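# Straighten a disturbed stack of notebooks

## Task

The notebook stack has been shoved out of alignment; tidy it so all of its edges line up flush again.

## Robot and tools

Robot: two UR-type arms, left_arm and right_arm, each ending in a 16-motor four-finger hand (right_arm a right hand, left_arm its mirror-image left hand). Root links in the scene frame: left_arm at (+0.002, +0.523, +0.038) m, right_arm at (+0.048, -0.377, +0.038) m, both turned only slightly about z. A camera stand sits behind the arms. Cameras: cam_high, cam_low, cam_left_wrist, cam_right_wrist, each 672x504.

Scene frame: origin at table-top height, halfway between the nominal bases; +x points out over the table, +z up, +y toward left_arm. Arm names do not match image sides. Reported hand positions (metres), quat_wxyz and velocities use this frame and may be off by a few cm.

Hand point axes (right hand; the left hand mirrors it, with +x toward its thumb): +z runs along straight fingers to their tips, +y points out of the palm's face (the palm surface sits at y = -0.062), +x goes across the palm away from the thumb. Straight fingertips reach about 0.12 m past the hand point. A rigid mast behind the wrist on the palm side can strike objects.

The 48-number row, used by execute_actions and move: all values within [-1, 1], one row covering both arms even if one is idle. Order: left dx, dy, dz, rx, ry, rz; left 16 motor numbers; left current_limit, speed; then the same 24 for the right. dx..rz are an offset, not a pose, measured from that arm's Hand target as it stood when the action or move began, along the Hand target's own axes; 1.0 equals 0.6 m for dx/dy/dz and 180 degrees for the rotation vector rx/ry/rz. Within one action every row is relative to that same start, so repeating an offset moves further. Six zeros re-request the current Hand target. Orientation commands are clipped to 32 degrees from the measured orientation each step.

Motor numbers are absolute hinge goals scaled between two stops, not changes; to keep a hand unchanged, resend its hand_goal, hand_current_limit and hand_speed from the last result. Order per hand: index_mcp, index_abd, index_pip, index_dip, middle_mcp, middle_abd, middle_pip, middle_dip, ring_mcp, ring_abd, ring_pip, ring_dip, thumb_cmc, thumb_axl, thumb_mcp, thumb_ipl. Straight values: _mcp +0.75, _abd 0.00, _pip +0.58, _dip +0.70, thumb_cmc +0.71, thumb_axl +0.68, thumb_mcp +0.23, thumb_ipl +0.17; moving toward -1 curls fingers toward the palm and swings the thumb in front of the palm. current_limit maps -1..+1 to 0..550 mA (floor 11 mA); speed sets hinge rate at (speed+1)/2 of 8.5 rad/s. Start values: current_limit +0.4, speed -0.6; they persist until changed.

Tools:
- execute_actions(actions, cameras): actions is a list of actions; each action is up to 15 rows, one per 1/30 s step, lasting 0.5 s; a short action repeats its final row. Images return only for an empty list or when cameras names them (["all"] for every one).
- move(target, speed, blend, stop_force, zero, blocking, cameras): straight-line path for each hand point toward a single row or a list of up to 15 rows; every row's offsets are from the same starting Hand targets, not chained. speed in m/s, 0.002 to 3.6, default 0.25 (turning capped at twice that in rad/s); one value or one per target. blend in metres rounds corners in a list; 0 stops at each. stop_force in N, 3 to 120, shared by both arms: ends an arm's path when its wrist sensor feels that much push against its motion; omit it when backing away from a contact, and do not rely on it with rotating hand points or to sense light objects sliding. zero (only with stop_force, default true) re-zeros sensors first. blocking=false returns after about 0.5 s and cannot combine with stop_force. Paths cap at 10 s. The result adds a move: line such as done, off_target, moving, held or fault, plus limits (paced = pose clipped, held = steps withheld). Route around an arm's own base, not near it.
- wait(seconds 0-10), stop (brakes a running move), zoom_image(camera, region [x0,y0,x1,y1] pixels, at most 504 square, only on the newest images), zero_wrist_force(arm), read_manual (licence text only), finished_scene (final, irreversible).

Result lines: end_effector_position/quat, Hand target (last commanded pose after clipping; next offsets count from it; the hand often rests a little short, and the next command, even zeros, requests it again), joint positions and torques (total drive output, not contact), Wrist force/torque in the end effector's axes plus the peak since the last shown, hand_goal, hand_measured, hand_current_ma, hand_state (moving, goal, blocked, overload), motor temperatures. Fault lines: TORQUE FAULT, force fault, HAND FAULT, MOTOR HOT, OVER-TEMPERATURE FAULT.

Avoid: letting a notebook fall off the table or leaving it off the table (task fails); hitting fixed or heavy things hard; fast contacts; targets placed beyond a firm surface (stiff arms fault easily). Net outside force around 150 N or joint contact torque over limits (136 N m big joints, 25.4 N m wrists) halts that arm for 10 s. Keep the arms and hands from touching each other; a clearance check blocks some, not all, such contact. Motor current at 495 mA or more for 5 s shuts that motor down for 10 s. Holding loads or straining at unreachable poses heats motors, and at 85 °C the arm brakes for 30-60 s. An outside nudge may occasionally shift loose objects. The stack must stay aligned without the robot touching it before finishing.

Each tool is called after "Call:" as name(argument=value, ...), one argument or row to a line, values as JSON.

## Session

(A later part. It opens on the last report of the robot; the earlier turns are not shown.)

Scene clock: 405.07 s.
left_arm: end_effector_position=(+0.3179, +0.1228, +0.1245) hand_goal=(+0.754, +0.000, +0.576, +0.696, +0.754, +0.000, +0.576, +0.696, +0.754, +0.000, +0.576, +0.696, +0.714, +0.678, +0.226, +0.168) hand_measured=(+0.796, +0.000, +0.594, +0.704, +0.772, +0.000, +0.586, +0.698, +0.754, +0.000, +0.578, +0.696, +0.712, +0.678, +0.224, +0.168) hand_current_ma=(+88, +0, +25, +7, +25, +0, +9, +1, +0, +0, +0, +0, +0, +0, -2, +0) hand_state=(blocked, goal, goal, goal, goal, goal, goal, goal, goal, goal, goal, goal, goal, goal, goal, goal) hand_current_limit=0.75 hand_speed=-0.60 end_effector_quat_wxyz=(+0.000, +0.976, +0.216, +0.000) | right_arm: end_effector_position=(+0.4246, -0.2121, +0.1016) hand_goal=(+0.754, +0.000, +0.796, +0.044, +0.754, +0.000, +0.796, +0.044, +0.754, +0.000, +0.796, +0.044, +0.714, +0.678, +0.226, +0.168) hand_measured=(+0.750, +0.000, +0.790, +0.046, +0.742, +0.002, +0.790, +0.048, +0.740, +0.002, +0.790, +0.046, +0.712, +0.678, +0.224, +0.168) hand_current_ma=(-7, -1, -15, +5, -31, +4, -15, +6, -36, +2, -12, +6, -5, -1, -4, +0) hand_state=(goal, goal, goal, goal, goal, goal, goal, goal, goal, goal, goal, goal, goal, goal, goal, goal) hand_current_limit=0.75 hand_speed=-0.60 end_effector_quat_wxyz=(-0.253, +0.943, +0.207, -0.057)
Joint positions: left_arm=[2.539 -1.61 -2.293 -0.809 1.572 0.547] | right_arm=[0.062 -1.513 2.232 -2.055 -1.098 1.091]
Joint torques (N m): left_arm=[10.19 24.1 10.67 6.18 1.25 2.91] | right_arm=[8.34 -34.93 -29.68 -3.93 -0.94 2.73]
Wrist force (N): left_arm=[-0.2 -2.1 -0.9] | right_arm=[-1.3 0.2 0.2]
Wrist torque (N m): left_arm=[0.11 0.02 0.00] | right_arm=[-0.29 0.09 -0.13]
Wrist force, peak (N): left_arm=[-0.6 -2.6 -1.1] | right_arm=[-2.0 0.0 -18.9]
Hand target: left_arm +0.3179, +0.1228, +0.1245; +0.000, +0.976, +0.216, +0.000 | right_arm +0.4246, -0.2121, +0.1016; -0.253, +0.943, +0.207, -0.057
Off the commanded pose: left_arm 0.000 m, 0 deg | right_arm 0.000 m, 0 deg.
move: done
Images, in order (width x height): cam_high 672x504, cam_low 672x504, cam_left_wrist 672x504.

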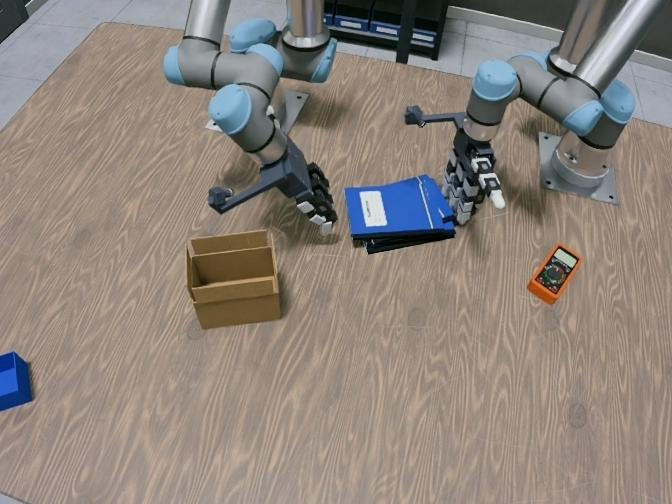

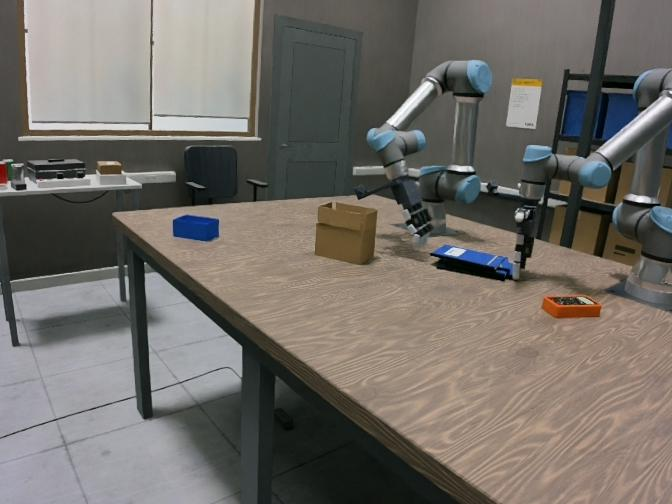

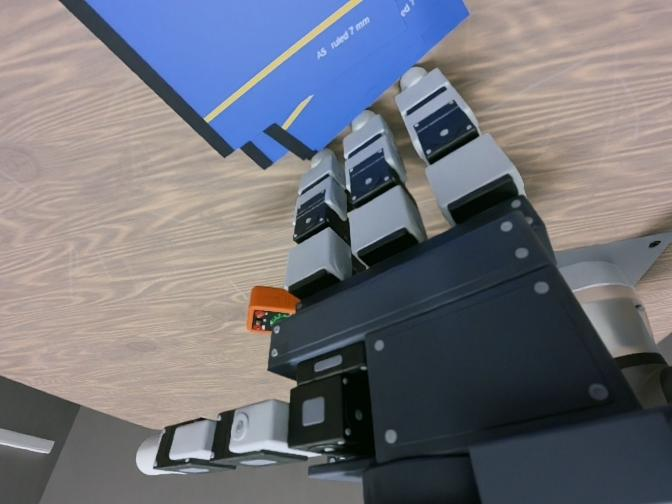

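Call:
move(
  target=[
    [0,0,-0.0025,0,0,0,0.754,0,0.576,0.696,0.754,0,0.576,0.696,0.754,0,0.576,0.696,0.714,0.678,0.226,0.168,0.75,-0.6,0,0.025,0.0433,0,0,0,0.754,0,0.7956,0.0435,0.754,0,0.7956,0.0435,0.754,0,0.7956,0.0435,0.714,0.678,0.226,0.168,0.75,-0.6],
    [0,0,-0.0025,0,0,0,0.754,0,0.576,0.696,0.754,0,0.576,0.696,0.754,0,0.576,0.696,0.714,0.678,0.226,0.168,0.75,-0.6,0,-0.0255,0.0725,0,0,0,0.754,0,0.7956,0.0435,0.754,0,0.7956,0.0435,0.754,0,0.7956,0.0435,0.714,0.678,0.226,0.168,0.75,-0.6],
  ],
  speed=[0.06,0.04],
  cameras=["cam_high","cam_low","cam_left_wrist"],
)

Call:
zoom_image(
  camera="cam_low",
  region=[400, 210, 550, 300],
)

Call:
zoom_image(
  camera="cam_high",
  region=[300, 150, 500, 270],
)

Scene clock: 418.53 s.
left_arm: end_effector_position=(+0.3180, +0.1228, +0.1260) hand_goal=(+0.754, +0.000, +0.576, +0.696, +0.754, +0.000, +0.576, +0.696, +0.754, +0.000, +0.576, +0.696, +0.714, +0.678, +0.226, +0.168) hand_measured=(+0.796, +0.000, +0.594, +0.704, +0.770, +0.000, +0.586, +0.698, +0.754, +0.000, +0.578, +0.696, +0.712, +0.678, +0.224, +0.168) hand_current_ma=(+88, +0, +25, +7, +24, +0, +9, +1, +0, +0, +0, +0, +0, +0, -2, +0) hand_state=(blocked, goal, goal, goal, goal, goal, goal, goal, goal, goal, goal, goal, goal, goal, goal, goal) hand_current_limit=0.75 hand_speed=-0.60 end_effector_quat_wxyz=(+0.000, +0.976, +0.216, +0.000) | right_arm: end_effector_position=(+0.4098, -0.1803, +0.0716) hand_goal=(+0.754, +0.000, +0.796, +0.044, +0.754, +0.000, +0.796, +0.044, +0.754, +0.000, +0.796, +0.044, +0.714, +0.678, +0.226, +0.168) hand_measured=(+0.750, +0.000, +0.790, +0.046, +0.742, +0.002, +0.790, +0.048, +0.740, +0.002, +0.790, +0.046, +0.712, +0.678, +0.224, +0.168) hand_current_ma=(-7, -1, -14, +5, -31, +4, -14, +6, -36, +2, -12, +6, -5, -1, -4, +0) hand_state=(goal, goal, goal, goal, goal, goal, goal, goal, goal, goal, goal, goal, goal, goal, goal, goal) hand_current_limit=0.75 hand_speed=-0.60 end_effector_quat_wxyz=(-0.253, +0.943, +0.207, -0.057) end_effector_velocity=(-0.001, -0.001, -0.001) end_effector_angular_velocity=(+0.000, +0.001, +0.002)
Joint positions: left_arm=[2.539 -1.607 -2.291 -0.814 1.572 0.547] | right_arm=[0.14 -1.448 2.28 -2.208 -1.081 1.178]
Joint velocities: left_arm=[within noise] | right_arm=[-0.003 0 0.002 0.002 0 -0.006]
Joint torques (N m): left_arm=[8.58 11.79 14.26 6.34 0.72 2.45] | right_arm=[-7.82 -13.35 -14.59 -1.05 -0.05 -2.48]
Wrist force (N): left_arm=[-0.6 -1.6 1.5] | right_arm=[-0.9 0.0 0.8]
Wrist torque (N m): left_arm=[-0.13 0.03 -0.01] | right_arm=[-0.35 0.05 -0.13]
Wrist force, peak (N): left_arm=[-0.2 -2.5 -1.3] | right_arm=[-1.4 0.5 1.1]
Hand target: left_arm +0.3179, +0.1228, +0.1260; +0.000, +0.976, +0.216, +0.000 | right_arm +0.4099, -0.1804, +0.0716; -0.253, +0.943, +0.207, -0.057
Off the commanded pose: left_arm 0.000 m, 0 deg | right_arm 0.000 m, 0 deg.
move: done
Images, in order (width x height): cam_high 672x504, cam_low 672x504, cam_left_wrist 672x504.

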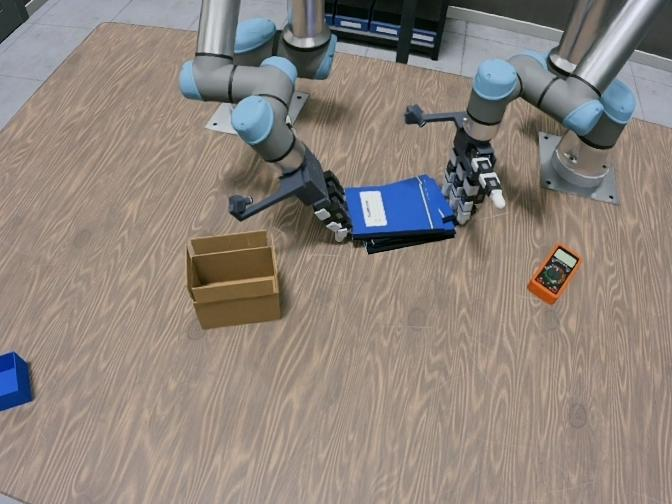

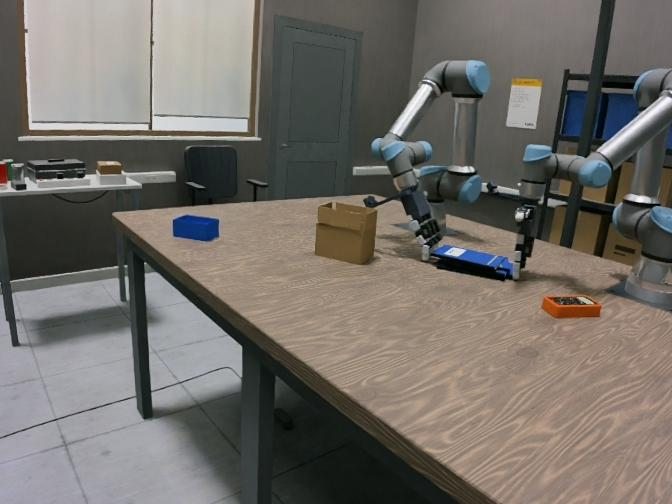

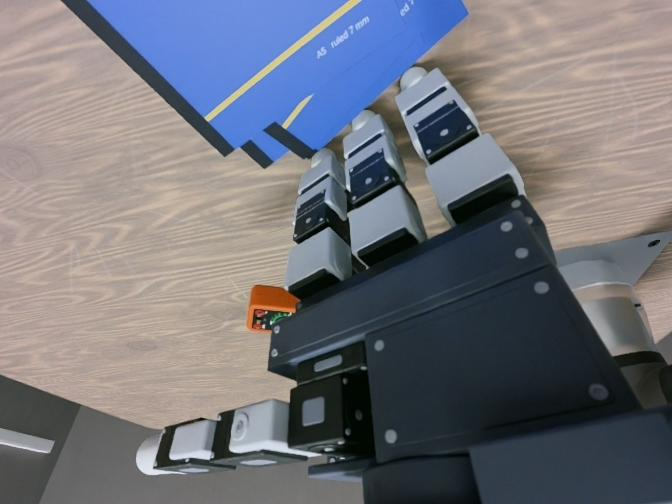

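Scaled by 3.360 from the camera's 672x504 image, which has a finer 960x720 frame.

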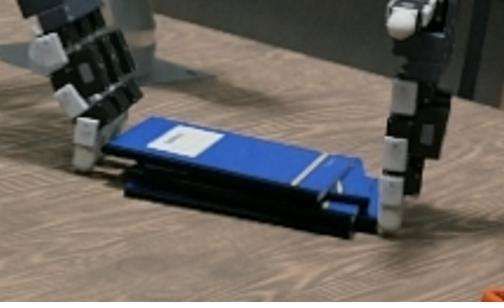

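Scaled by 2.520 from the camera's 672x504 image, which has a finer 960x720 frame.

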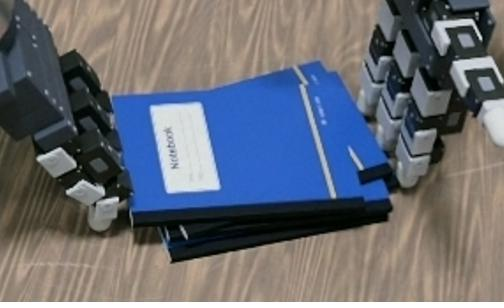

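Call:
move(
  target=[0,0.01667,0,0,0,0,0.754,0,0.576,0.696,0.754,0,0.576,0.696,0.754,0,0.576,0.696,0.714,0.678,0.226,0.168,0.75,-0.6,0,-0.02165,0.0125,0,0,0,0.754,0,0.7956,0.0435,0.754,0,0.7956,0.0435,0.754,0,0.7956,0.0435,0.714,0.678,0.226,0.168,0.75,-0.6],
  speed=0.03,
  cameras=["cam_high","cam_low"],
)

Call:
zoom_image(
  camera="cam_low",
  region=[400, 210, 550, 300],
)

Call:
zoom_image(
  camera="cam_high",
  region=[300, 150, 500, 270],
)

Scene clock: 424.27 s.
left_arm: end_effector_position=(+0.3222, +0.1136, +0.1260) hand_goal=(+0.754, +0.000, +0.576, +0.696, +0.754, +0.000, +0.576, +0.696, +0.754, +0.000, +0.576, +0.696, +0.714, +0.678, +0.226, +0.168) hand_measured=(+0.796, +0.000, +0.594, +0.704, +0.774, +0.000, +0.586, +0.700, +0.754, +0.000, +0.578, +0.696, +0.712, +0.678, +0.224, +0.168) hand_current_ma=(+88, +0, +25, +8, +29, +0, +10, +3, +0, +0, +0, +0, +0, +0, -2, +0) hand_state=(blocked, goal, goal, goal, goal, goal, goal, goal, goal, goal, goal, goal, goal, goal, goal, goal) hand_current_limit=0.75 hand_speed=-0.60 end_effector_quat_wxyz=(+0.000, +0.976, +0.216, +0.000) | right_arm: end_effector_position=(+0.4035, -0.1667, +0.0716) hand_goal=(+0.754, +0.000, +0.796, +0.044, +0.754, +0.000, +0.796, +0.044, +0.754, +0.000, +0.796, +0.044, +0.714, +0.678, +0.226, +0.168) hand_measured=(+0.750, +0.000, +0.790, +0.046, +0.742, +0.002, +0.790, +0.048, +0.740, +0.002, +0.790, +0.046, +0.712, +0.678, +0.224, +0.168) hand_current_ma=(-7, -1, -14, +5, -31, +4, -14, +6, -38, +2, -12, +4, -5, -1, -4, +0) hand_state=(goal, goal, goal, goal, goal, goal, goal, goal, goal, goal, goal, goal, goal, goal, goal, goal) hand_current_limit=0.75 hand_speed=-0.60 end_effector_quat_wxyz=(-0.253, +0.943, +0.207, -0.057) end_effector_velocity=(+0.000, -0.001, +0.000) end_effector_angular_velocity=(+0.001, +0.000, +0.003)
Joint positions: left_arm=[2.526 -1.63 -2.267 -0.816 1.572 0.534] | right_arm=[0.174 -1.446 2.283 -2.232 -1.075 1.216]
Joint velocities: left_arm=[within noise] | right_arm=[-0.003 0 0 0.002 -0.001 -0.007]
Joint torques (N m): left_arm=[3.71 24.85 12.32 1.01 -0.43 0.67] | right_arm=[-7.99 -15.42 -10.29 -0.79 0.72 -2.63]
Wrist force (N): left_arm=[-0.1 -3.0 1.0] | right_arm=[-1.0 -0.1 0.7]
Wrist torque (N m): left_arm=[-0.02 0.08 0.06] | right_arm=[-0.34 0.05 -0.21]
Wrist force, peak (N): left_arm=[-0.3 -3.4 0.2] | right_arm=[-1.1 -0.2 1.0]
Hand target: left_arm +0.3222, +0.1137, +0.1260; +0.000, +0.976, +0.216, +0.000 | right_arm +0.4036, -0.1668, +0.0716; -0.253, +0.943, +0.207, -0.057
Off the commanded pose: left_arm 0.000 m, 0 deg | right_arm 0.000 m, 0 deg.
move: done
Images, in order (width x height): cam_high 672x504, cam_low 672x504.

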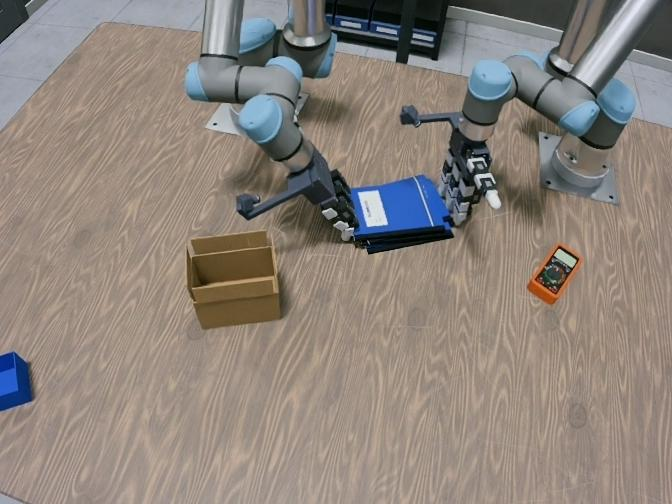

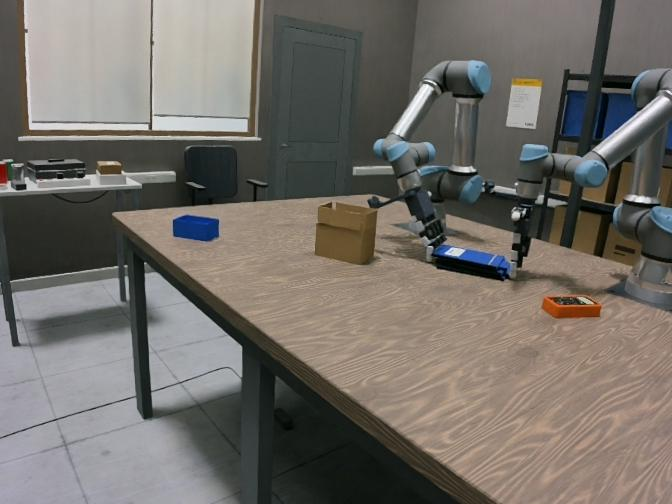

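Scaled by 3.360 from the camera's 672x504 image, which has a finer 960x720 frame.

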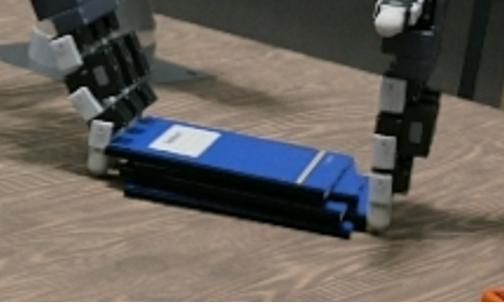

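Scaled by 2.520 from the camera's 672x504 image, which has a finer 960x720 frame.

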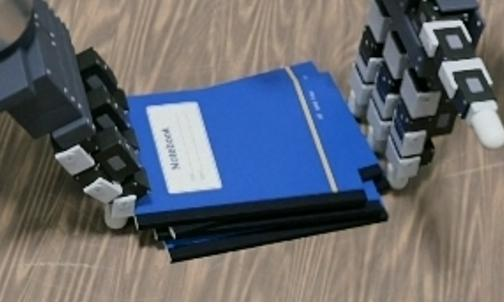

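Call:
move(
  target=[0,0.0133,0,0,0,0,0.754,0,0.576,0.696,0.754,0,0.576,0.696,0.754,0,0.576,0.696,0.714,0.678,0.226,0.168,0.75,-0.6,0,-0.01155,0.00667,0,0,0,0.754,0,0.7956,0.0435,0.754,0,0.7956,0.0435,0.754,0,0.7956,0.0435,0.714,0.678,0.226,0.168,0.75,-0.6],
  speed=0.03,
  cameras=["cam_high","cam_low","cam_left_wrist","cam_right_wrist"],
)

Call:
zoom_image(
  camera="cam_low",
  region=[400, 210, 550, 300],
)

Call:
zoom_image(
  camera="cam_high",
  region=[300, 150, 500, 270],
)

Scene clock: 429.97 s.
left_arm: end_effector_position=(+0.3256, +0.1064, +0.1260) hand_goal=(+0.754, +0.000, +0.576, +0.696, +0.754, +0.000, +0.576, +0.696, +0.754, +0.000, +0.576, +0.696, +0.714, +0.678, +0.226, +0.168) hand_measured=(+0.808, +0.002, +0.602, +0.710, +0.790, +0.000, +0.594, +0.702, +0.770, +0.000, +0.584, +0.698, +0.712, +0.678, +0.224, +0.168) hand_current_ma=(+130, +0, +40, +17, +69, +0, +25, +6, +23, +0, +8, +1, +0, +0, -2, +0) hand_state=(blocked, goal, blocked, goal, blocked, goal, goal, goal, goal, goal, goal, goal, goal, goal, goal, goal) hand_current_limit=0.75 hand_speed=-0.60 end_effector_quat_wxyz=(+0.000, +0.976, +0.216, +0.000) | right_arm: end_effector_position=(+0.4002, -0.1594, +0.0716) hand_goal=(+0.754, +0.000, +0.796, +0.044, +0.754, +0.000, +0.796, +0.044, +0.754, +0.000, +0.796, +0.044, +0.714, +0.678, +0.226, +0.168) hand_measured=(+0.744, +0.000, +0.790, +0.044, +0.742, +0.002, +0.790, +0.048, +0.740, +0.002, +0.790, +0.046, +0.712, +0.678, +0.224, +0.168) hand_current_ma=(-25, +0, -14, +0, -31, +4, -14, +6, -38, +1, -12, +3, -5, -1, -4, +0) hand_state=(goal, goal, goal, goal, goal, goal, goal, goal, goal, goal, goal, goal, goal, goal, goal, goal) hand_current_limit=0.75 hand_speed=-0.60 end_effector_quat_wxyz=(-0.253, +0.943, +0.207, -0.057)
Joint positions: left_arm=[2.517 -1.649 -2.246 -0.817 1.572 0.524] | right_arm=[0.193 -1.443 2.285 -2.245 -1.072 1.237]
Joint torques (N m): left_arm=[-0.43 24.56 12.16 1.51 -1.4 -0.3] | right_arm=[-8.05 -13.07 -7.66 -1.63 2.01 -1.63]
Wrist force (N): left_arm=[-0.1 -6.0 -2.1] | right_arm=[-1.4 0.6 -0.7]
Wrist torque (N m): left_arm=[0.48 0.04 0.13] | right_arm=[-0.28 0.06 -0.25]
Wrist force, peak (N): left_arm=[0.0 -6.1 -2.8] | right_arm=[-1.4 0.6 -0.7]
Hand target: left_arm +0.3255, +0.1065, +0.1259; +0.000, +0.976, +0.216, +0.000 | right_arm +0.4002, -0.1595, +0.0716; -0.253, +0.943, +0.207, -0.057
Off the commanded pose: left_arm 0.000 m, 0 deg | right_arm 0.000 m, 0 deg.
move: done

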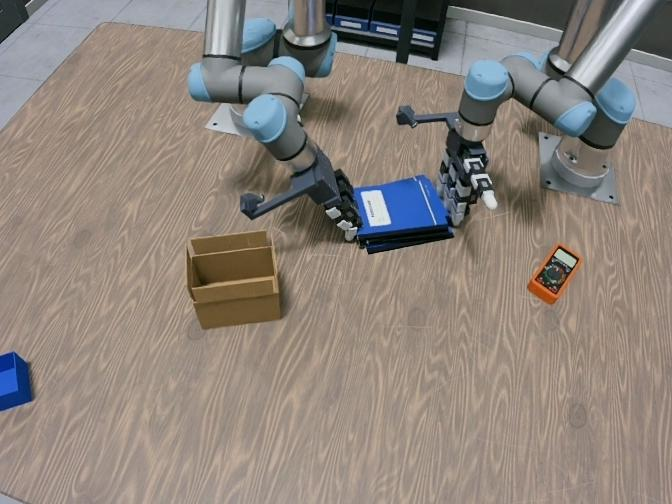

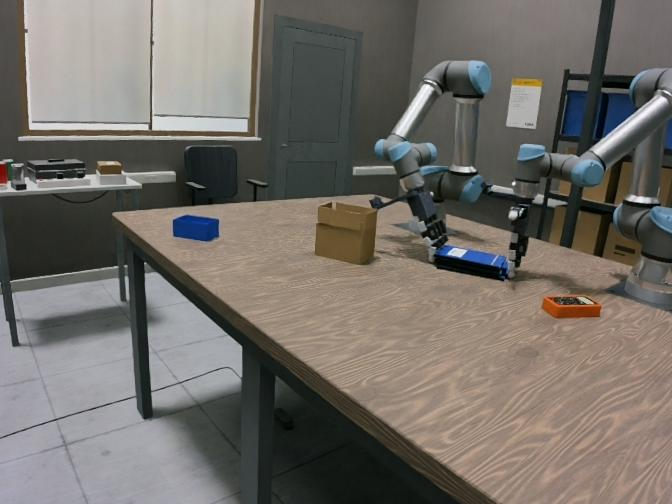

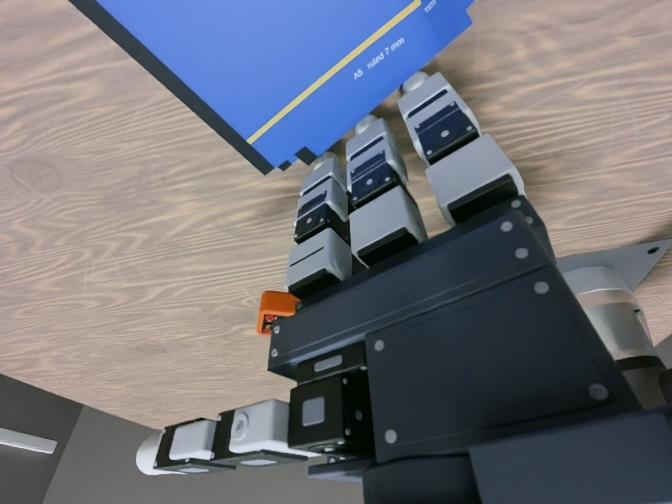

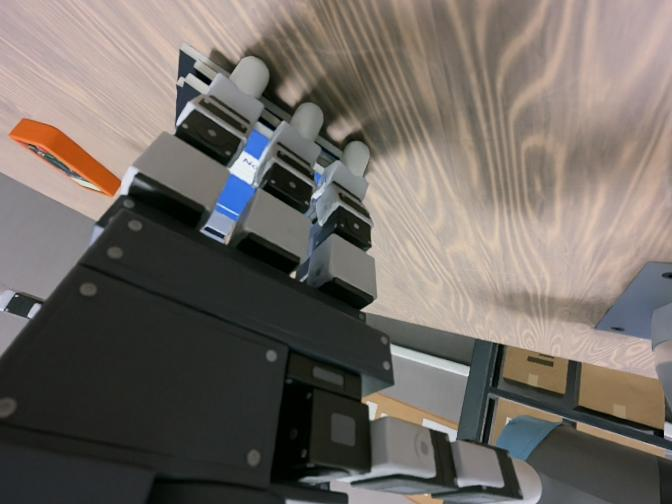

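Scaled by 3.360 from the camera's 672x504 image, which has a finer 960x720 frame.

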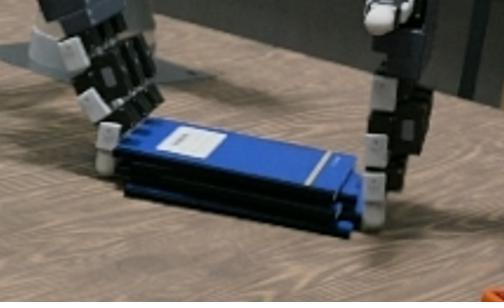

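Scaled by 2.520 from the camera's 672x504 image, which has a finer 960x720 frame.

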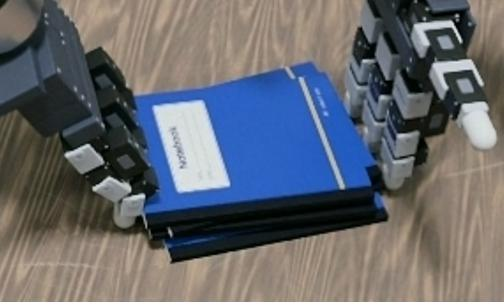

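Call:
move(
  target=[0,0.01,0,0,0,0,0.754,0,0.576,0.696,0.754,0,0.576,0.696,0.754,0,0.576,0.696,0.714,0.678,0.226,0.168,0.75,-0.6,0,-0.01443,0.00833,0,0,0,0.754,0,0.7956,0.0435,0.754,0,0.7956,0.0435,0.754,0,0.7956,0.0435,0.714,0.678,0.226,0.168,0.75,-0.6],
  speed=0.03,
  cameras=["cam_high","cam_low","cam_left_wrist","cam_right_wrist"],
)

Call:
zoom_image(
  camera="cam_low",
  region=[400, 210, 550, 300],
)

Call:
zoom_image(
  camera="cam_high",
  region=[300, 150, 500, 270],
)

Scene clock: 435.50 s.
left_arm: end_effector_position=(+0.3281, +0.1010, +0.1259) hand_goal=(+0.754, +0.000, +0.576, +0.696, +0.754, +0.000, +0.576, +0.696, +0.754, +0.000, +0.576, +0.696, +0.714, +0.678, +0.226, +0.168) hand_measured=(+0.848, +0.022, +0.616, +0.714, +0.810, +0.004, +0.604, +0.706, +0.786, +0.000, +0.594, +0.702, +0.712, +0.678, +0.224, +0.168) hand_current_ma=(+281, +25, +75, +22, +131, +3, +43, +10, +60, +0, +22, +6, +0, +0, -2, +0) hand_state=(blocked, blocked, blocked, goal, blocked, goal, blocked, goal, blocked, goal, goal, goal, goal, goal, goal, goal) hand_current_limit=0.75 hand_speed=-0.60 end_effector_quat_wxyz=(+0.000, +0.976, +0.216, +0.000) | right_arm: end_effector_position=(+0.3960, -0.1504, +0.0717) hand_goal=(+0.754, +0.000, +0.796, +0.044, +0.754, +0.000, +0.796, +0.044, +0.754, +0.000, +0.796, +0.044, +0.714, +0.678, +0.226, +0.168) hand_measured=(+0.734, +0.016, +0.792, +0.026, +0.738, +0.004, +0.790, +0.042, +0.728, +0.008, +0.788, +0.036, +0.712, +0.678, +0.224, +0.168) hand_current_ma=(-60, +37, -6, -47, -45, +8, -15, -4, -78, +17, -21, -16, -5, -1, -4, +0) hand_state=(blocked, goal, goal, goal, goal, goal, goal, goal, blocked, goal, goal, goal, goal, goal, goal, goal) hand_current_limit=0.75 hand_speed=-0.60 end_effector_quat_wxyz=(-0.253, +0.943, +0.207, -0.057)
Joint positions: left_arm=[2.509 -1.662 -2.231 -0.819 1.572 0.517] | right_arm=[0.216 -1.44 2.285 -2.262 -1.068 1.263]
Joint torques (N m): left_arm=[-3.9 25.79 13.52 2.61 -1.89 -0.45] | right_arm=[-2.25 -4.3 0.88 0.41 3.17 -2.49]
Wrist force (N): left_arm=[2.2 -10.1 -1.8] | right_arm=[-2.5 2.9 -24.3]
Wrist torque (N m): left_arm=[0.76 0.12 0.34] | right_arm=[1.40 -0.37 -0.28]
Wrist force, peak (N): left_arm=[2.2 -10.5 -2.5] | right_arm=[-2.7 3.2 -25.7]
Hand target: left_arm +0.3281, +0.1010, +0.1259; +0.000, +0.976, +0.216, +0.000 | right_arm +0.3960, -0.1504, +0.0716; -0.253, +0.943, +0.207, -0.057
Off the commanded pose: left_arm 0.000 m, 0 deg | right_arm 0.000 m, 0 deg.
move: done

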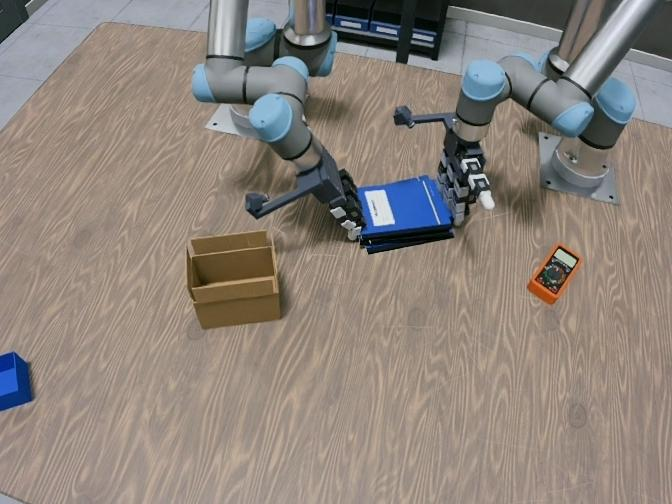

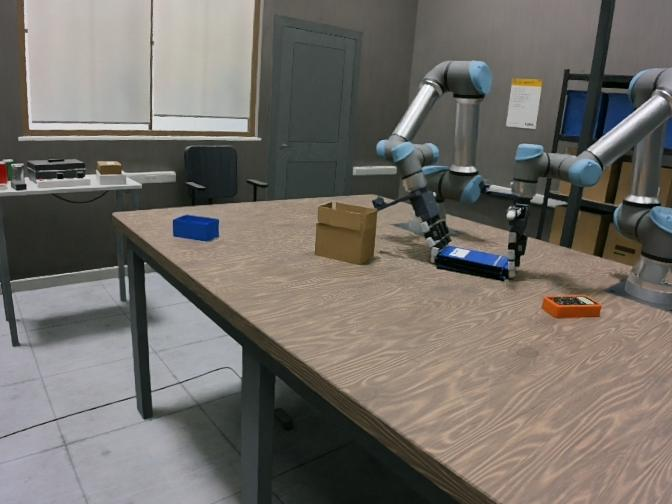

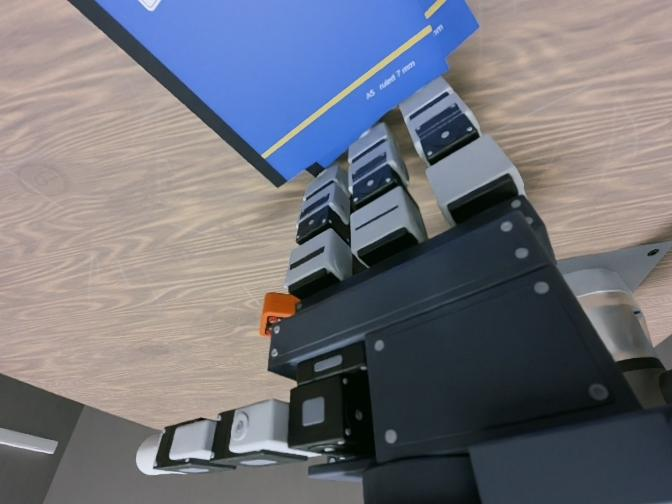

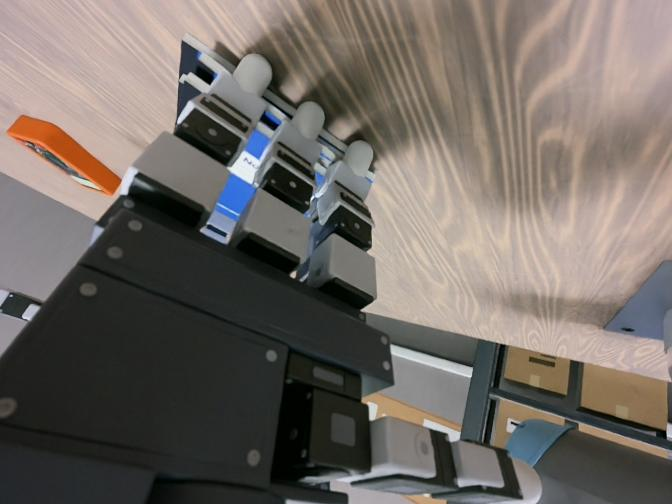

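Scaled by 3.360 from the camera's 672x504 image, which has a finer 960x720 frame.

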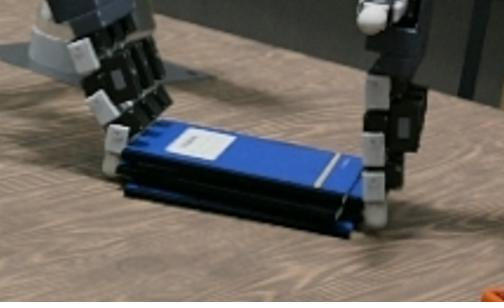

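Scaled by 2.520 from the camera's 672x504 image, which has a finer 960x720 frame.

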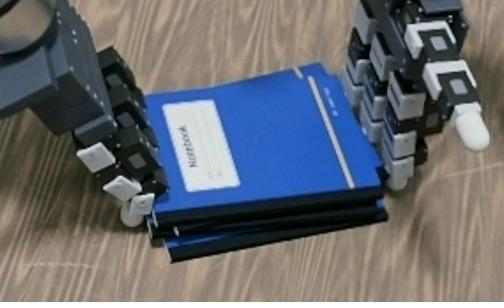

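Call:
zoom_image(
  camera="cam_low",
  region=[420, 230, 480, 280],
)

Call:
zoom_image(
  camera="cam_right_wrist",
  region=[160, 20, 400, 200],
)

Call:
zoom_image(
  camera="cam_high",
  region=[340, 170, 400, 250],
)

Scaled by 8.400 from the camera's 672x504 image, which has a finer 960x720 frame.

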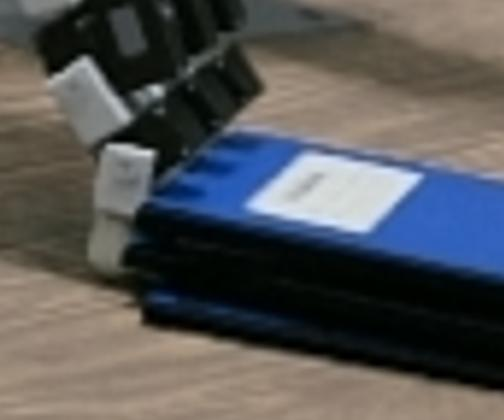

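Scaled by 2.100 from the camera's 672x504 image, which has a finer 960x720 frame.

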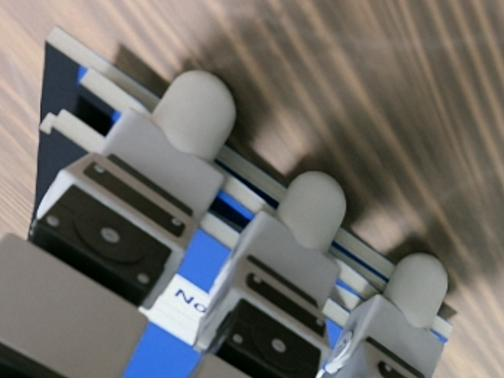

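Scaled by 6.300 from the camera's 672x504 image, which has a finer 960x720 frame.

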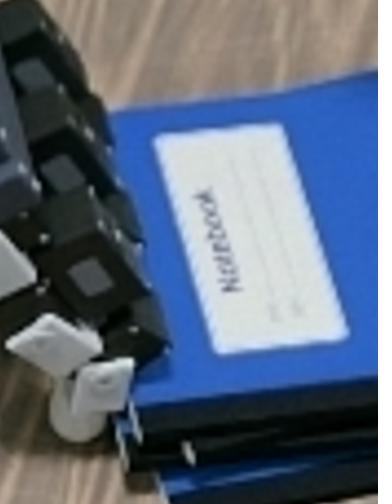

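Call:
move(
  target=[
    [0,0,0,0,0,0,0.754,0,0.576,0.696,0.754,0,0.576,0.696,0.754,0,0.576,0.696,0.714,0.678,0.226,0.168,0.75,-0.6,0,0.01443,-0.00833,0,0,0,0.754,0,0.7956,0.0435,0.754,0,0.7956,0.0435,0.754,0,0.7956,0.0435,0.714,0.678,0.226,0.168,0.75,-0.6],
    [0,0,0,0,0,0,0.754,0,0.576,0.696,0.754,0,0.576,0.696,0.754,0,0.576,0.696,0.714,0.678,0.226,0.168,0.75,-0.6,0,0.01193,-0.01267,0,0,0,0.754,0,0.7956,0.0435,0.754,0,0.7956,0.0435,0.754,0,0.7956,0.0435,0.714,0.678,0.226,0.168,0.75,-0.6],
    [0,0,0,0,0,0,0.754,0,0.576,0.696,0.754,0,0.576,0.696,0.754,0,0.576,0.696,0.714,0.678,0.226,0.168,0.75,-0.6,0,-0.0025,-0.00433,0,0,0,0.754,0,0.7956,0.0435,0.754,0,0.7956,0.0435,0.754,0,0.7956,0.0435,0.714,0.678,0.226,0.168,0.75,-0.6],
  ],
  speed=0.03,
  cameras=["cam_high","cam_low","cam_left_wrist","cam_right_wrist"],
)

Call:
zoom_image(
  camera="cam_low",
  region=[420, 230, 480, 280],
)

Call:
zoom_image(
  camera="cam_right_wrist",
  region=[160, 20, 400, 200],
)

Scene clock: 483.23 s.
left_arm: end_effector_position=(+0.3281, +0.1010, +0.1259) hand_goal=(+0.754, +0.000, +0.576, +0.696, +0.754, +0.000, +0.576, +0.696, +0.754, +0.000, +0.576, +0.696, +0.714, +0.678, +0.226, +0.168) hand_measured=(+0.826, +0.014, +0.606, +0.710, +0.790, +0.002, +0.598, +0.706, +0.772, +0.000, +0.590, +0.702, +0.712, +0.678, +0.224, +0.168) hand_current_ma=(+193, +14, +51, +17, +68, +1, +30, +10, +27, +0, +15, +6, +0, +0, -2, +0) hand_state=(blocked, goal, blocked, goal, blocked, goal, blocked, goal, goal, goal, goal, goal, goal, goal, goal, goal) hand_current_limit=0.75 hand_speed=-0.60 end_effector_quat_wxyz=(+0.000, +0.976, +0.216, +0.000) | right_arm: end_effector_position=(+0.3960, -0.1503, +0.0746) hand_goal=(+0.754, +0.000, +0.796, +0.044, +0.754, +0.000, +0.796, +0.044, +0.754, +0.000, +0.796, +0.044, +0.714, +0.678, +0.226, +0.168) hand_measured=(+0.718, +0.008, +0.776, +0.032, +0.734, +0.002, +0.786, +0.038, +0.724, +0.002, +0.784, +0.034, +0.712, +0.678, +0.224, +0.168) hand_current_ma=(-123, +14, -53, -27, -59, +4, -23, -12, -94, +4, -28, -25, -5, -1, -4, +0) hand_state=(blocked, goal, goal, goal, goal, goal, goal, goal, blocked, goal, goal, goal, goal, goal, goal, goal) hand_current_limit=0.75 hand_speed=-0.60 end_effector_quat_wxyz=(-0.253, +0.943, +0.207, -0.057) end_effector_velocity=(+0.000, +0.000, +0.000) end_effector_angular_velocity=(+0.001, +0.000, +0.003)
Joint positions: left_arm=[2.51 -1.662 -2.232 -0.819 1.572 0.517] | right_arm=[0.216 -1.447 2.282 -2.252 -1.068 1.263]
Joint velocities: left_arm=[within noise] | right_arm=[-0.001 0 -0.001 0.003 0 -0.005]
Joint torques (N m): left_arm=[4.9 26.24 13.61 1.66 0.4 2.83] | right_arm=[-5.19 -10.66 -3.15 -0.07 2.66 -2.85]
Wrist force (N): left_arm=[1.0 -6.6 0.6] | right_arm=[-1.8 3.5 -9.9]
Wrist torque (N m): left_arm=[0.30 0.21 0.15] | right_arm=[0.21 0.15 -0.22]
Wrist force, peak (N): left_arm=[2.2 -10.1 -1.9] | right_arm=[-2.0 2.8 -24.1]
Hand target: left_arm +0.3281, +0.1010, +0.1259; +0.000, +0.976, +0.216, +0.000 | right_arm +0.3960, -0.1504, +0.0746; -0.253, +0.943, +0.207, -0.057
Off the commanded pose: left_arm 0.000 m, 0 deg | right_arm 0.000 m, 0 deg.
move: done

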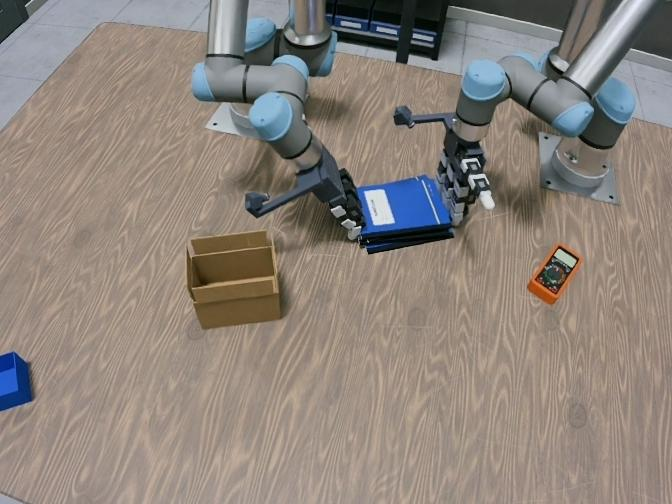

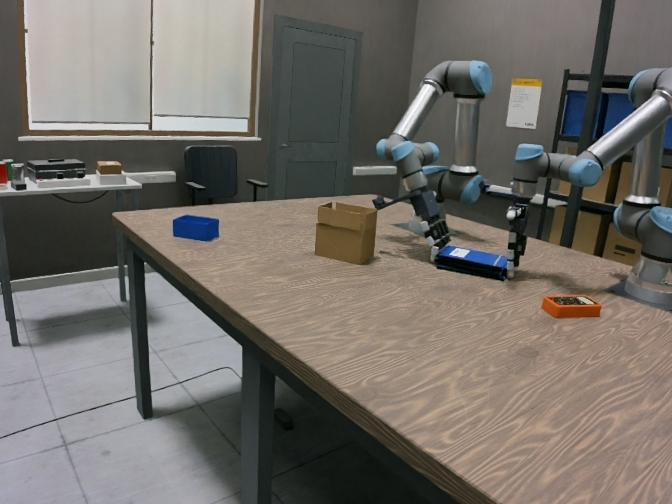

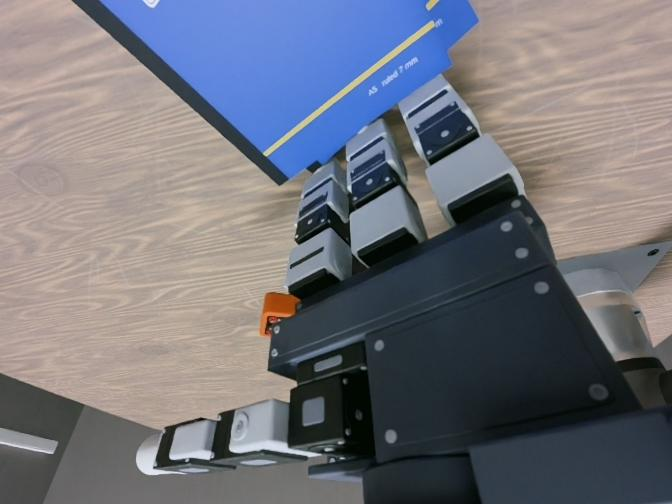

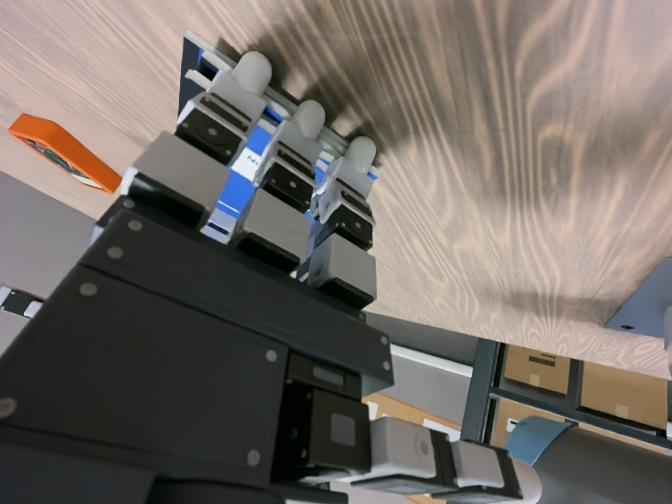

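Scaled by 8.400 from the camera's 672x504 image, which has a finer 960x720 frame.

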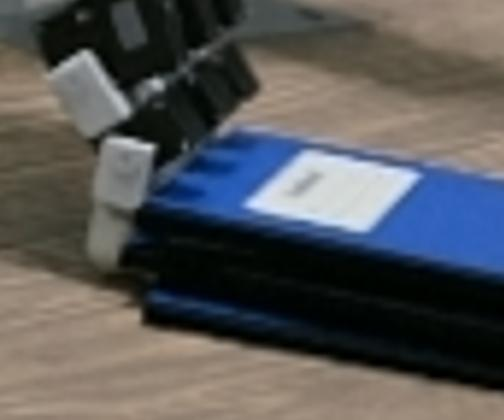

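Scaled by 2.100 from the camera's 672x504 image, which has a finer 960x720 frame.

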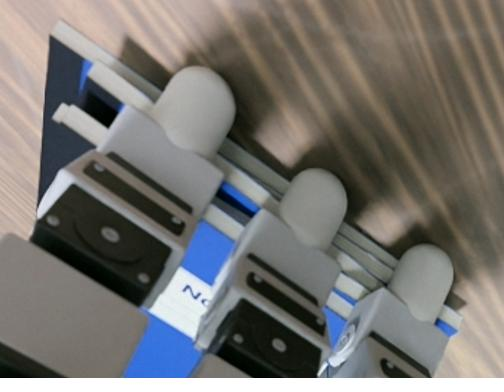

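Call:
move(
  target=[0,0.00833,0,0,0,0,0.754,0,0.576,0.696,0.754,0,0.576,0.696,0.754,0,0.576,0.696,0.714,0.678,0.226,0.168,0.75,-0.6,0,-0.007,0.0012,0,0,0,0.754,0,0.7956,0.0435,0.754,0,0.7956,0.0435,0.754,0,0.7956,0.0435,0.714,0.678,0.226,0.168,0.75,-0.6],
  speed=0.02,
  cameras=["cam_high","cam_low","cam_left_wrist","cam_right_wrist"],
)

Call:
zoom_image(
  camera="cam_low",
  region=[420, 230, 530, 290],
)

Call:
zoom_image(
  camera="cam_right_wrist",
  region=[160, 20, 400, 200],
)

Call:
zoom_image(
  camera="cam_high",
  region=[330, 160, 480, 260],
)

Scene clock: 490.77 s.
left_arm: end_effector_position=(+0.3302, +0.0964, +0.1259) hand_goal=(+0.754, +0.000, +0.576, +0.696, +0.754, +0.000, +0.576, +0.696, +0.754, +0.000, +0.576, +0.696, +0.714, +0.678, +0.226, +0.168) hand_measured=(+0.850, +0.016, +0.618, +0.714, +0.816, +0.004, +0.606, +0.706, +0.796, -0.004, +0.596, +0.704, +0.712, +0.678, +0.224, +0.168) hand_current_ma=(+296, +17, +80, +25, +156, +2, +49, +10, +91, -2, +28, +7, +0, +0, -2, +0) hand_state=(blocked, goal, blocked, goal, blocked, goal, blocked, goal, blocked, goal, blocked, goal, goal, goal, goal, goal) hand_current_limit=0.75 hand_speed=-0.60 end_effector_quat_wxyz=(+0.000, +0.976, +0.216, +0.000) | right_arm: end_effector_position=(+0.3943, -0.1467, +0.0761) hand_goal=(+0.754, +0.000, +0.796, +0.044, +0.754, +0.000, +0.796, +0.044, +0.754, +0.000, +0.796, +0.044, +0.714, +0.678, +0.226, +0.168) hand_measured=(+0.698, +0.010, +0.764, +0.026, +0.714, +0.000, +0.776, +0.036, +0.708, +0.002, +0.776, +0.022, +0.712, +0.678, +0.224, +0.168) hand_current_ma=(-204, +20, -96, -49, -142, +0, -56, -19, -162, +4, -56, -61, -5, -1, -4, +0) hand_state=(blocked, goal, blocked, goal, blocked, goal, blocked, goal, blocked, goal, blocked, blocked, goal, goal, goal, goal) hand_current_limit=0.75 hand_speed=-0.60 end_effector_quat_wxyz=(-0.253, +0.943, +0.207, -0.057)
Joint positions: left_arm=[2.504 -1.673 -2.219 -0.821 1.572 0.511] | right_arm=[0.225 -1.449 2.281 -2.253 -1.067 1.273]
Joint torques (N m): left_arm=[-7.46 25.66 16.89 2.74 0.57 -1.27] | right_arm=[4.63 -27.39 -19.66 -1.73 4.76 1.21]
Wrist force (N): left_arm=[1.0 -11.5 -2.6] | right_arm=[-1.9 7.1 -19.5]
Wrist torque (N m): left_arm=[0.91 0.04 0.30] | right_arm=[0.61 0.37 -0.18]
Wrist force, peak (N): left_arm=[0.8 -11.6 -2.9] | right_arm=[-1.9 7.0 -20.0]
Hand target: left_arm +0.3302, +0.0965, +0.1259; +0.000, +0.976, +0.216, +0.000 | right_arm +0.3943, -0.1468, +0.0761; -0.253, +0.943, +0.207, -0.057
Off the commanded pose: left_arm 0.000 m, 0 deg | right_arm 0.000 m, 0 deg.
move: done

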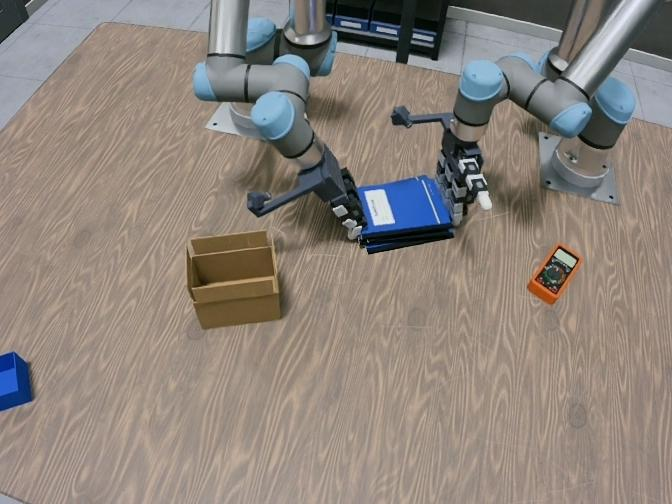

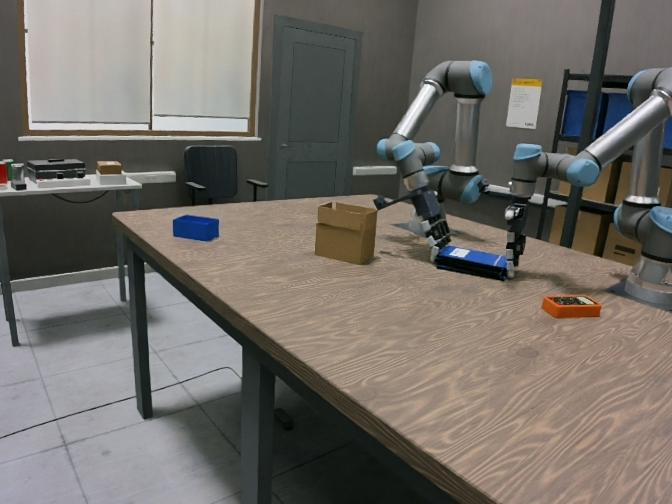

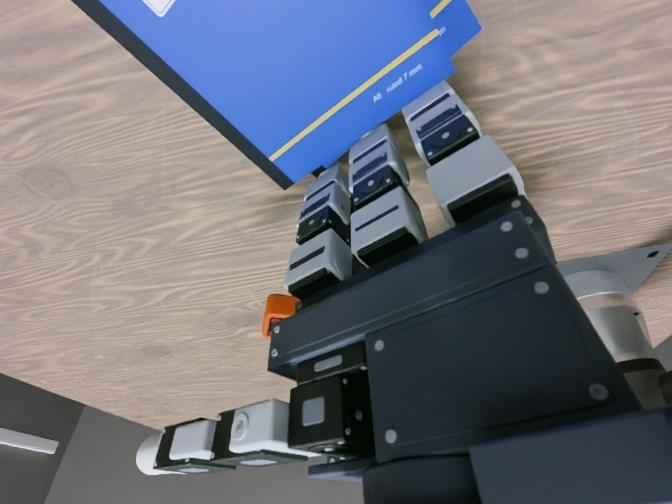

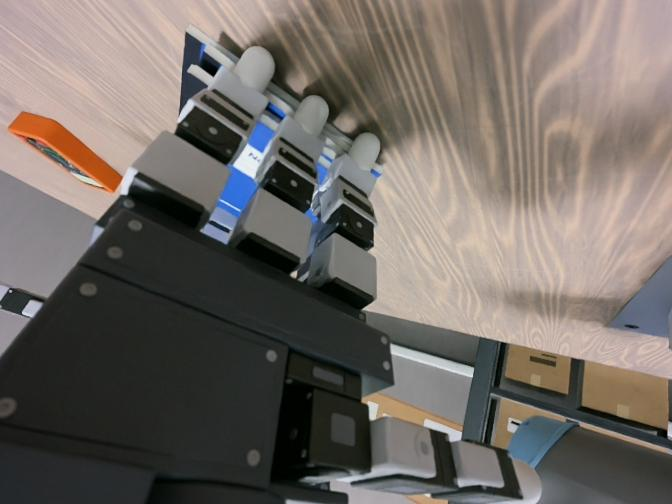

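Scaled by 4.582 from the camera's 672x504 image, which has a finer 960x720 frame.

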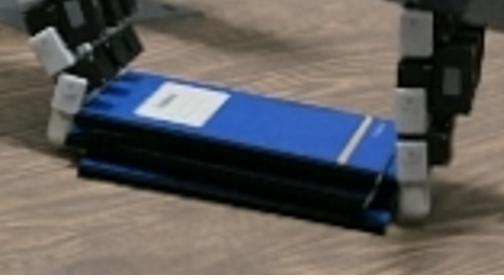

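Scaled by 2.100 from the camera's 672x504 image, which has a finer 960x720 frame.

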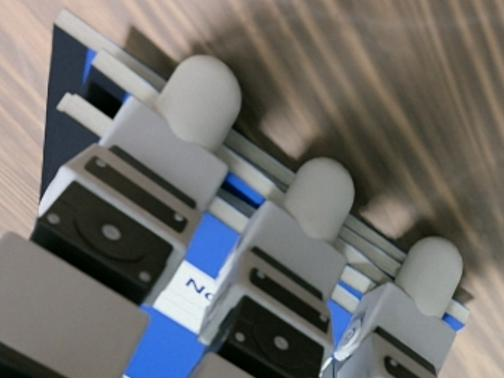

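Scaled by 3.360 from the camera's 672x504 image, which has a finer 960x720 frame.

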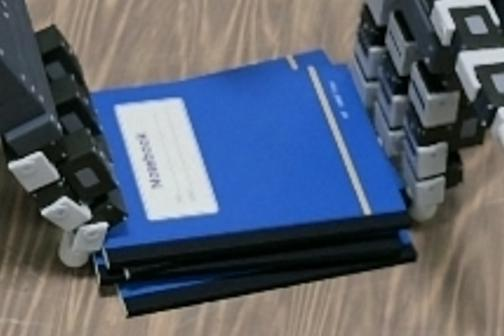

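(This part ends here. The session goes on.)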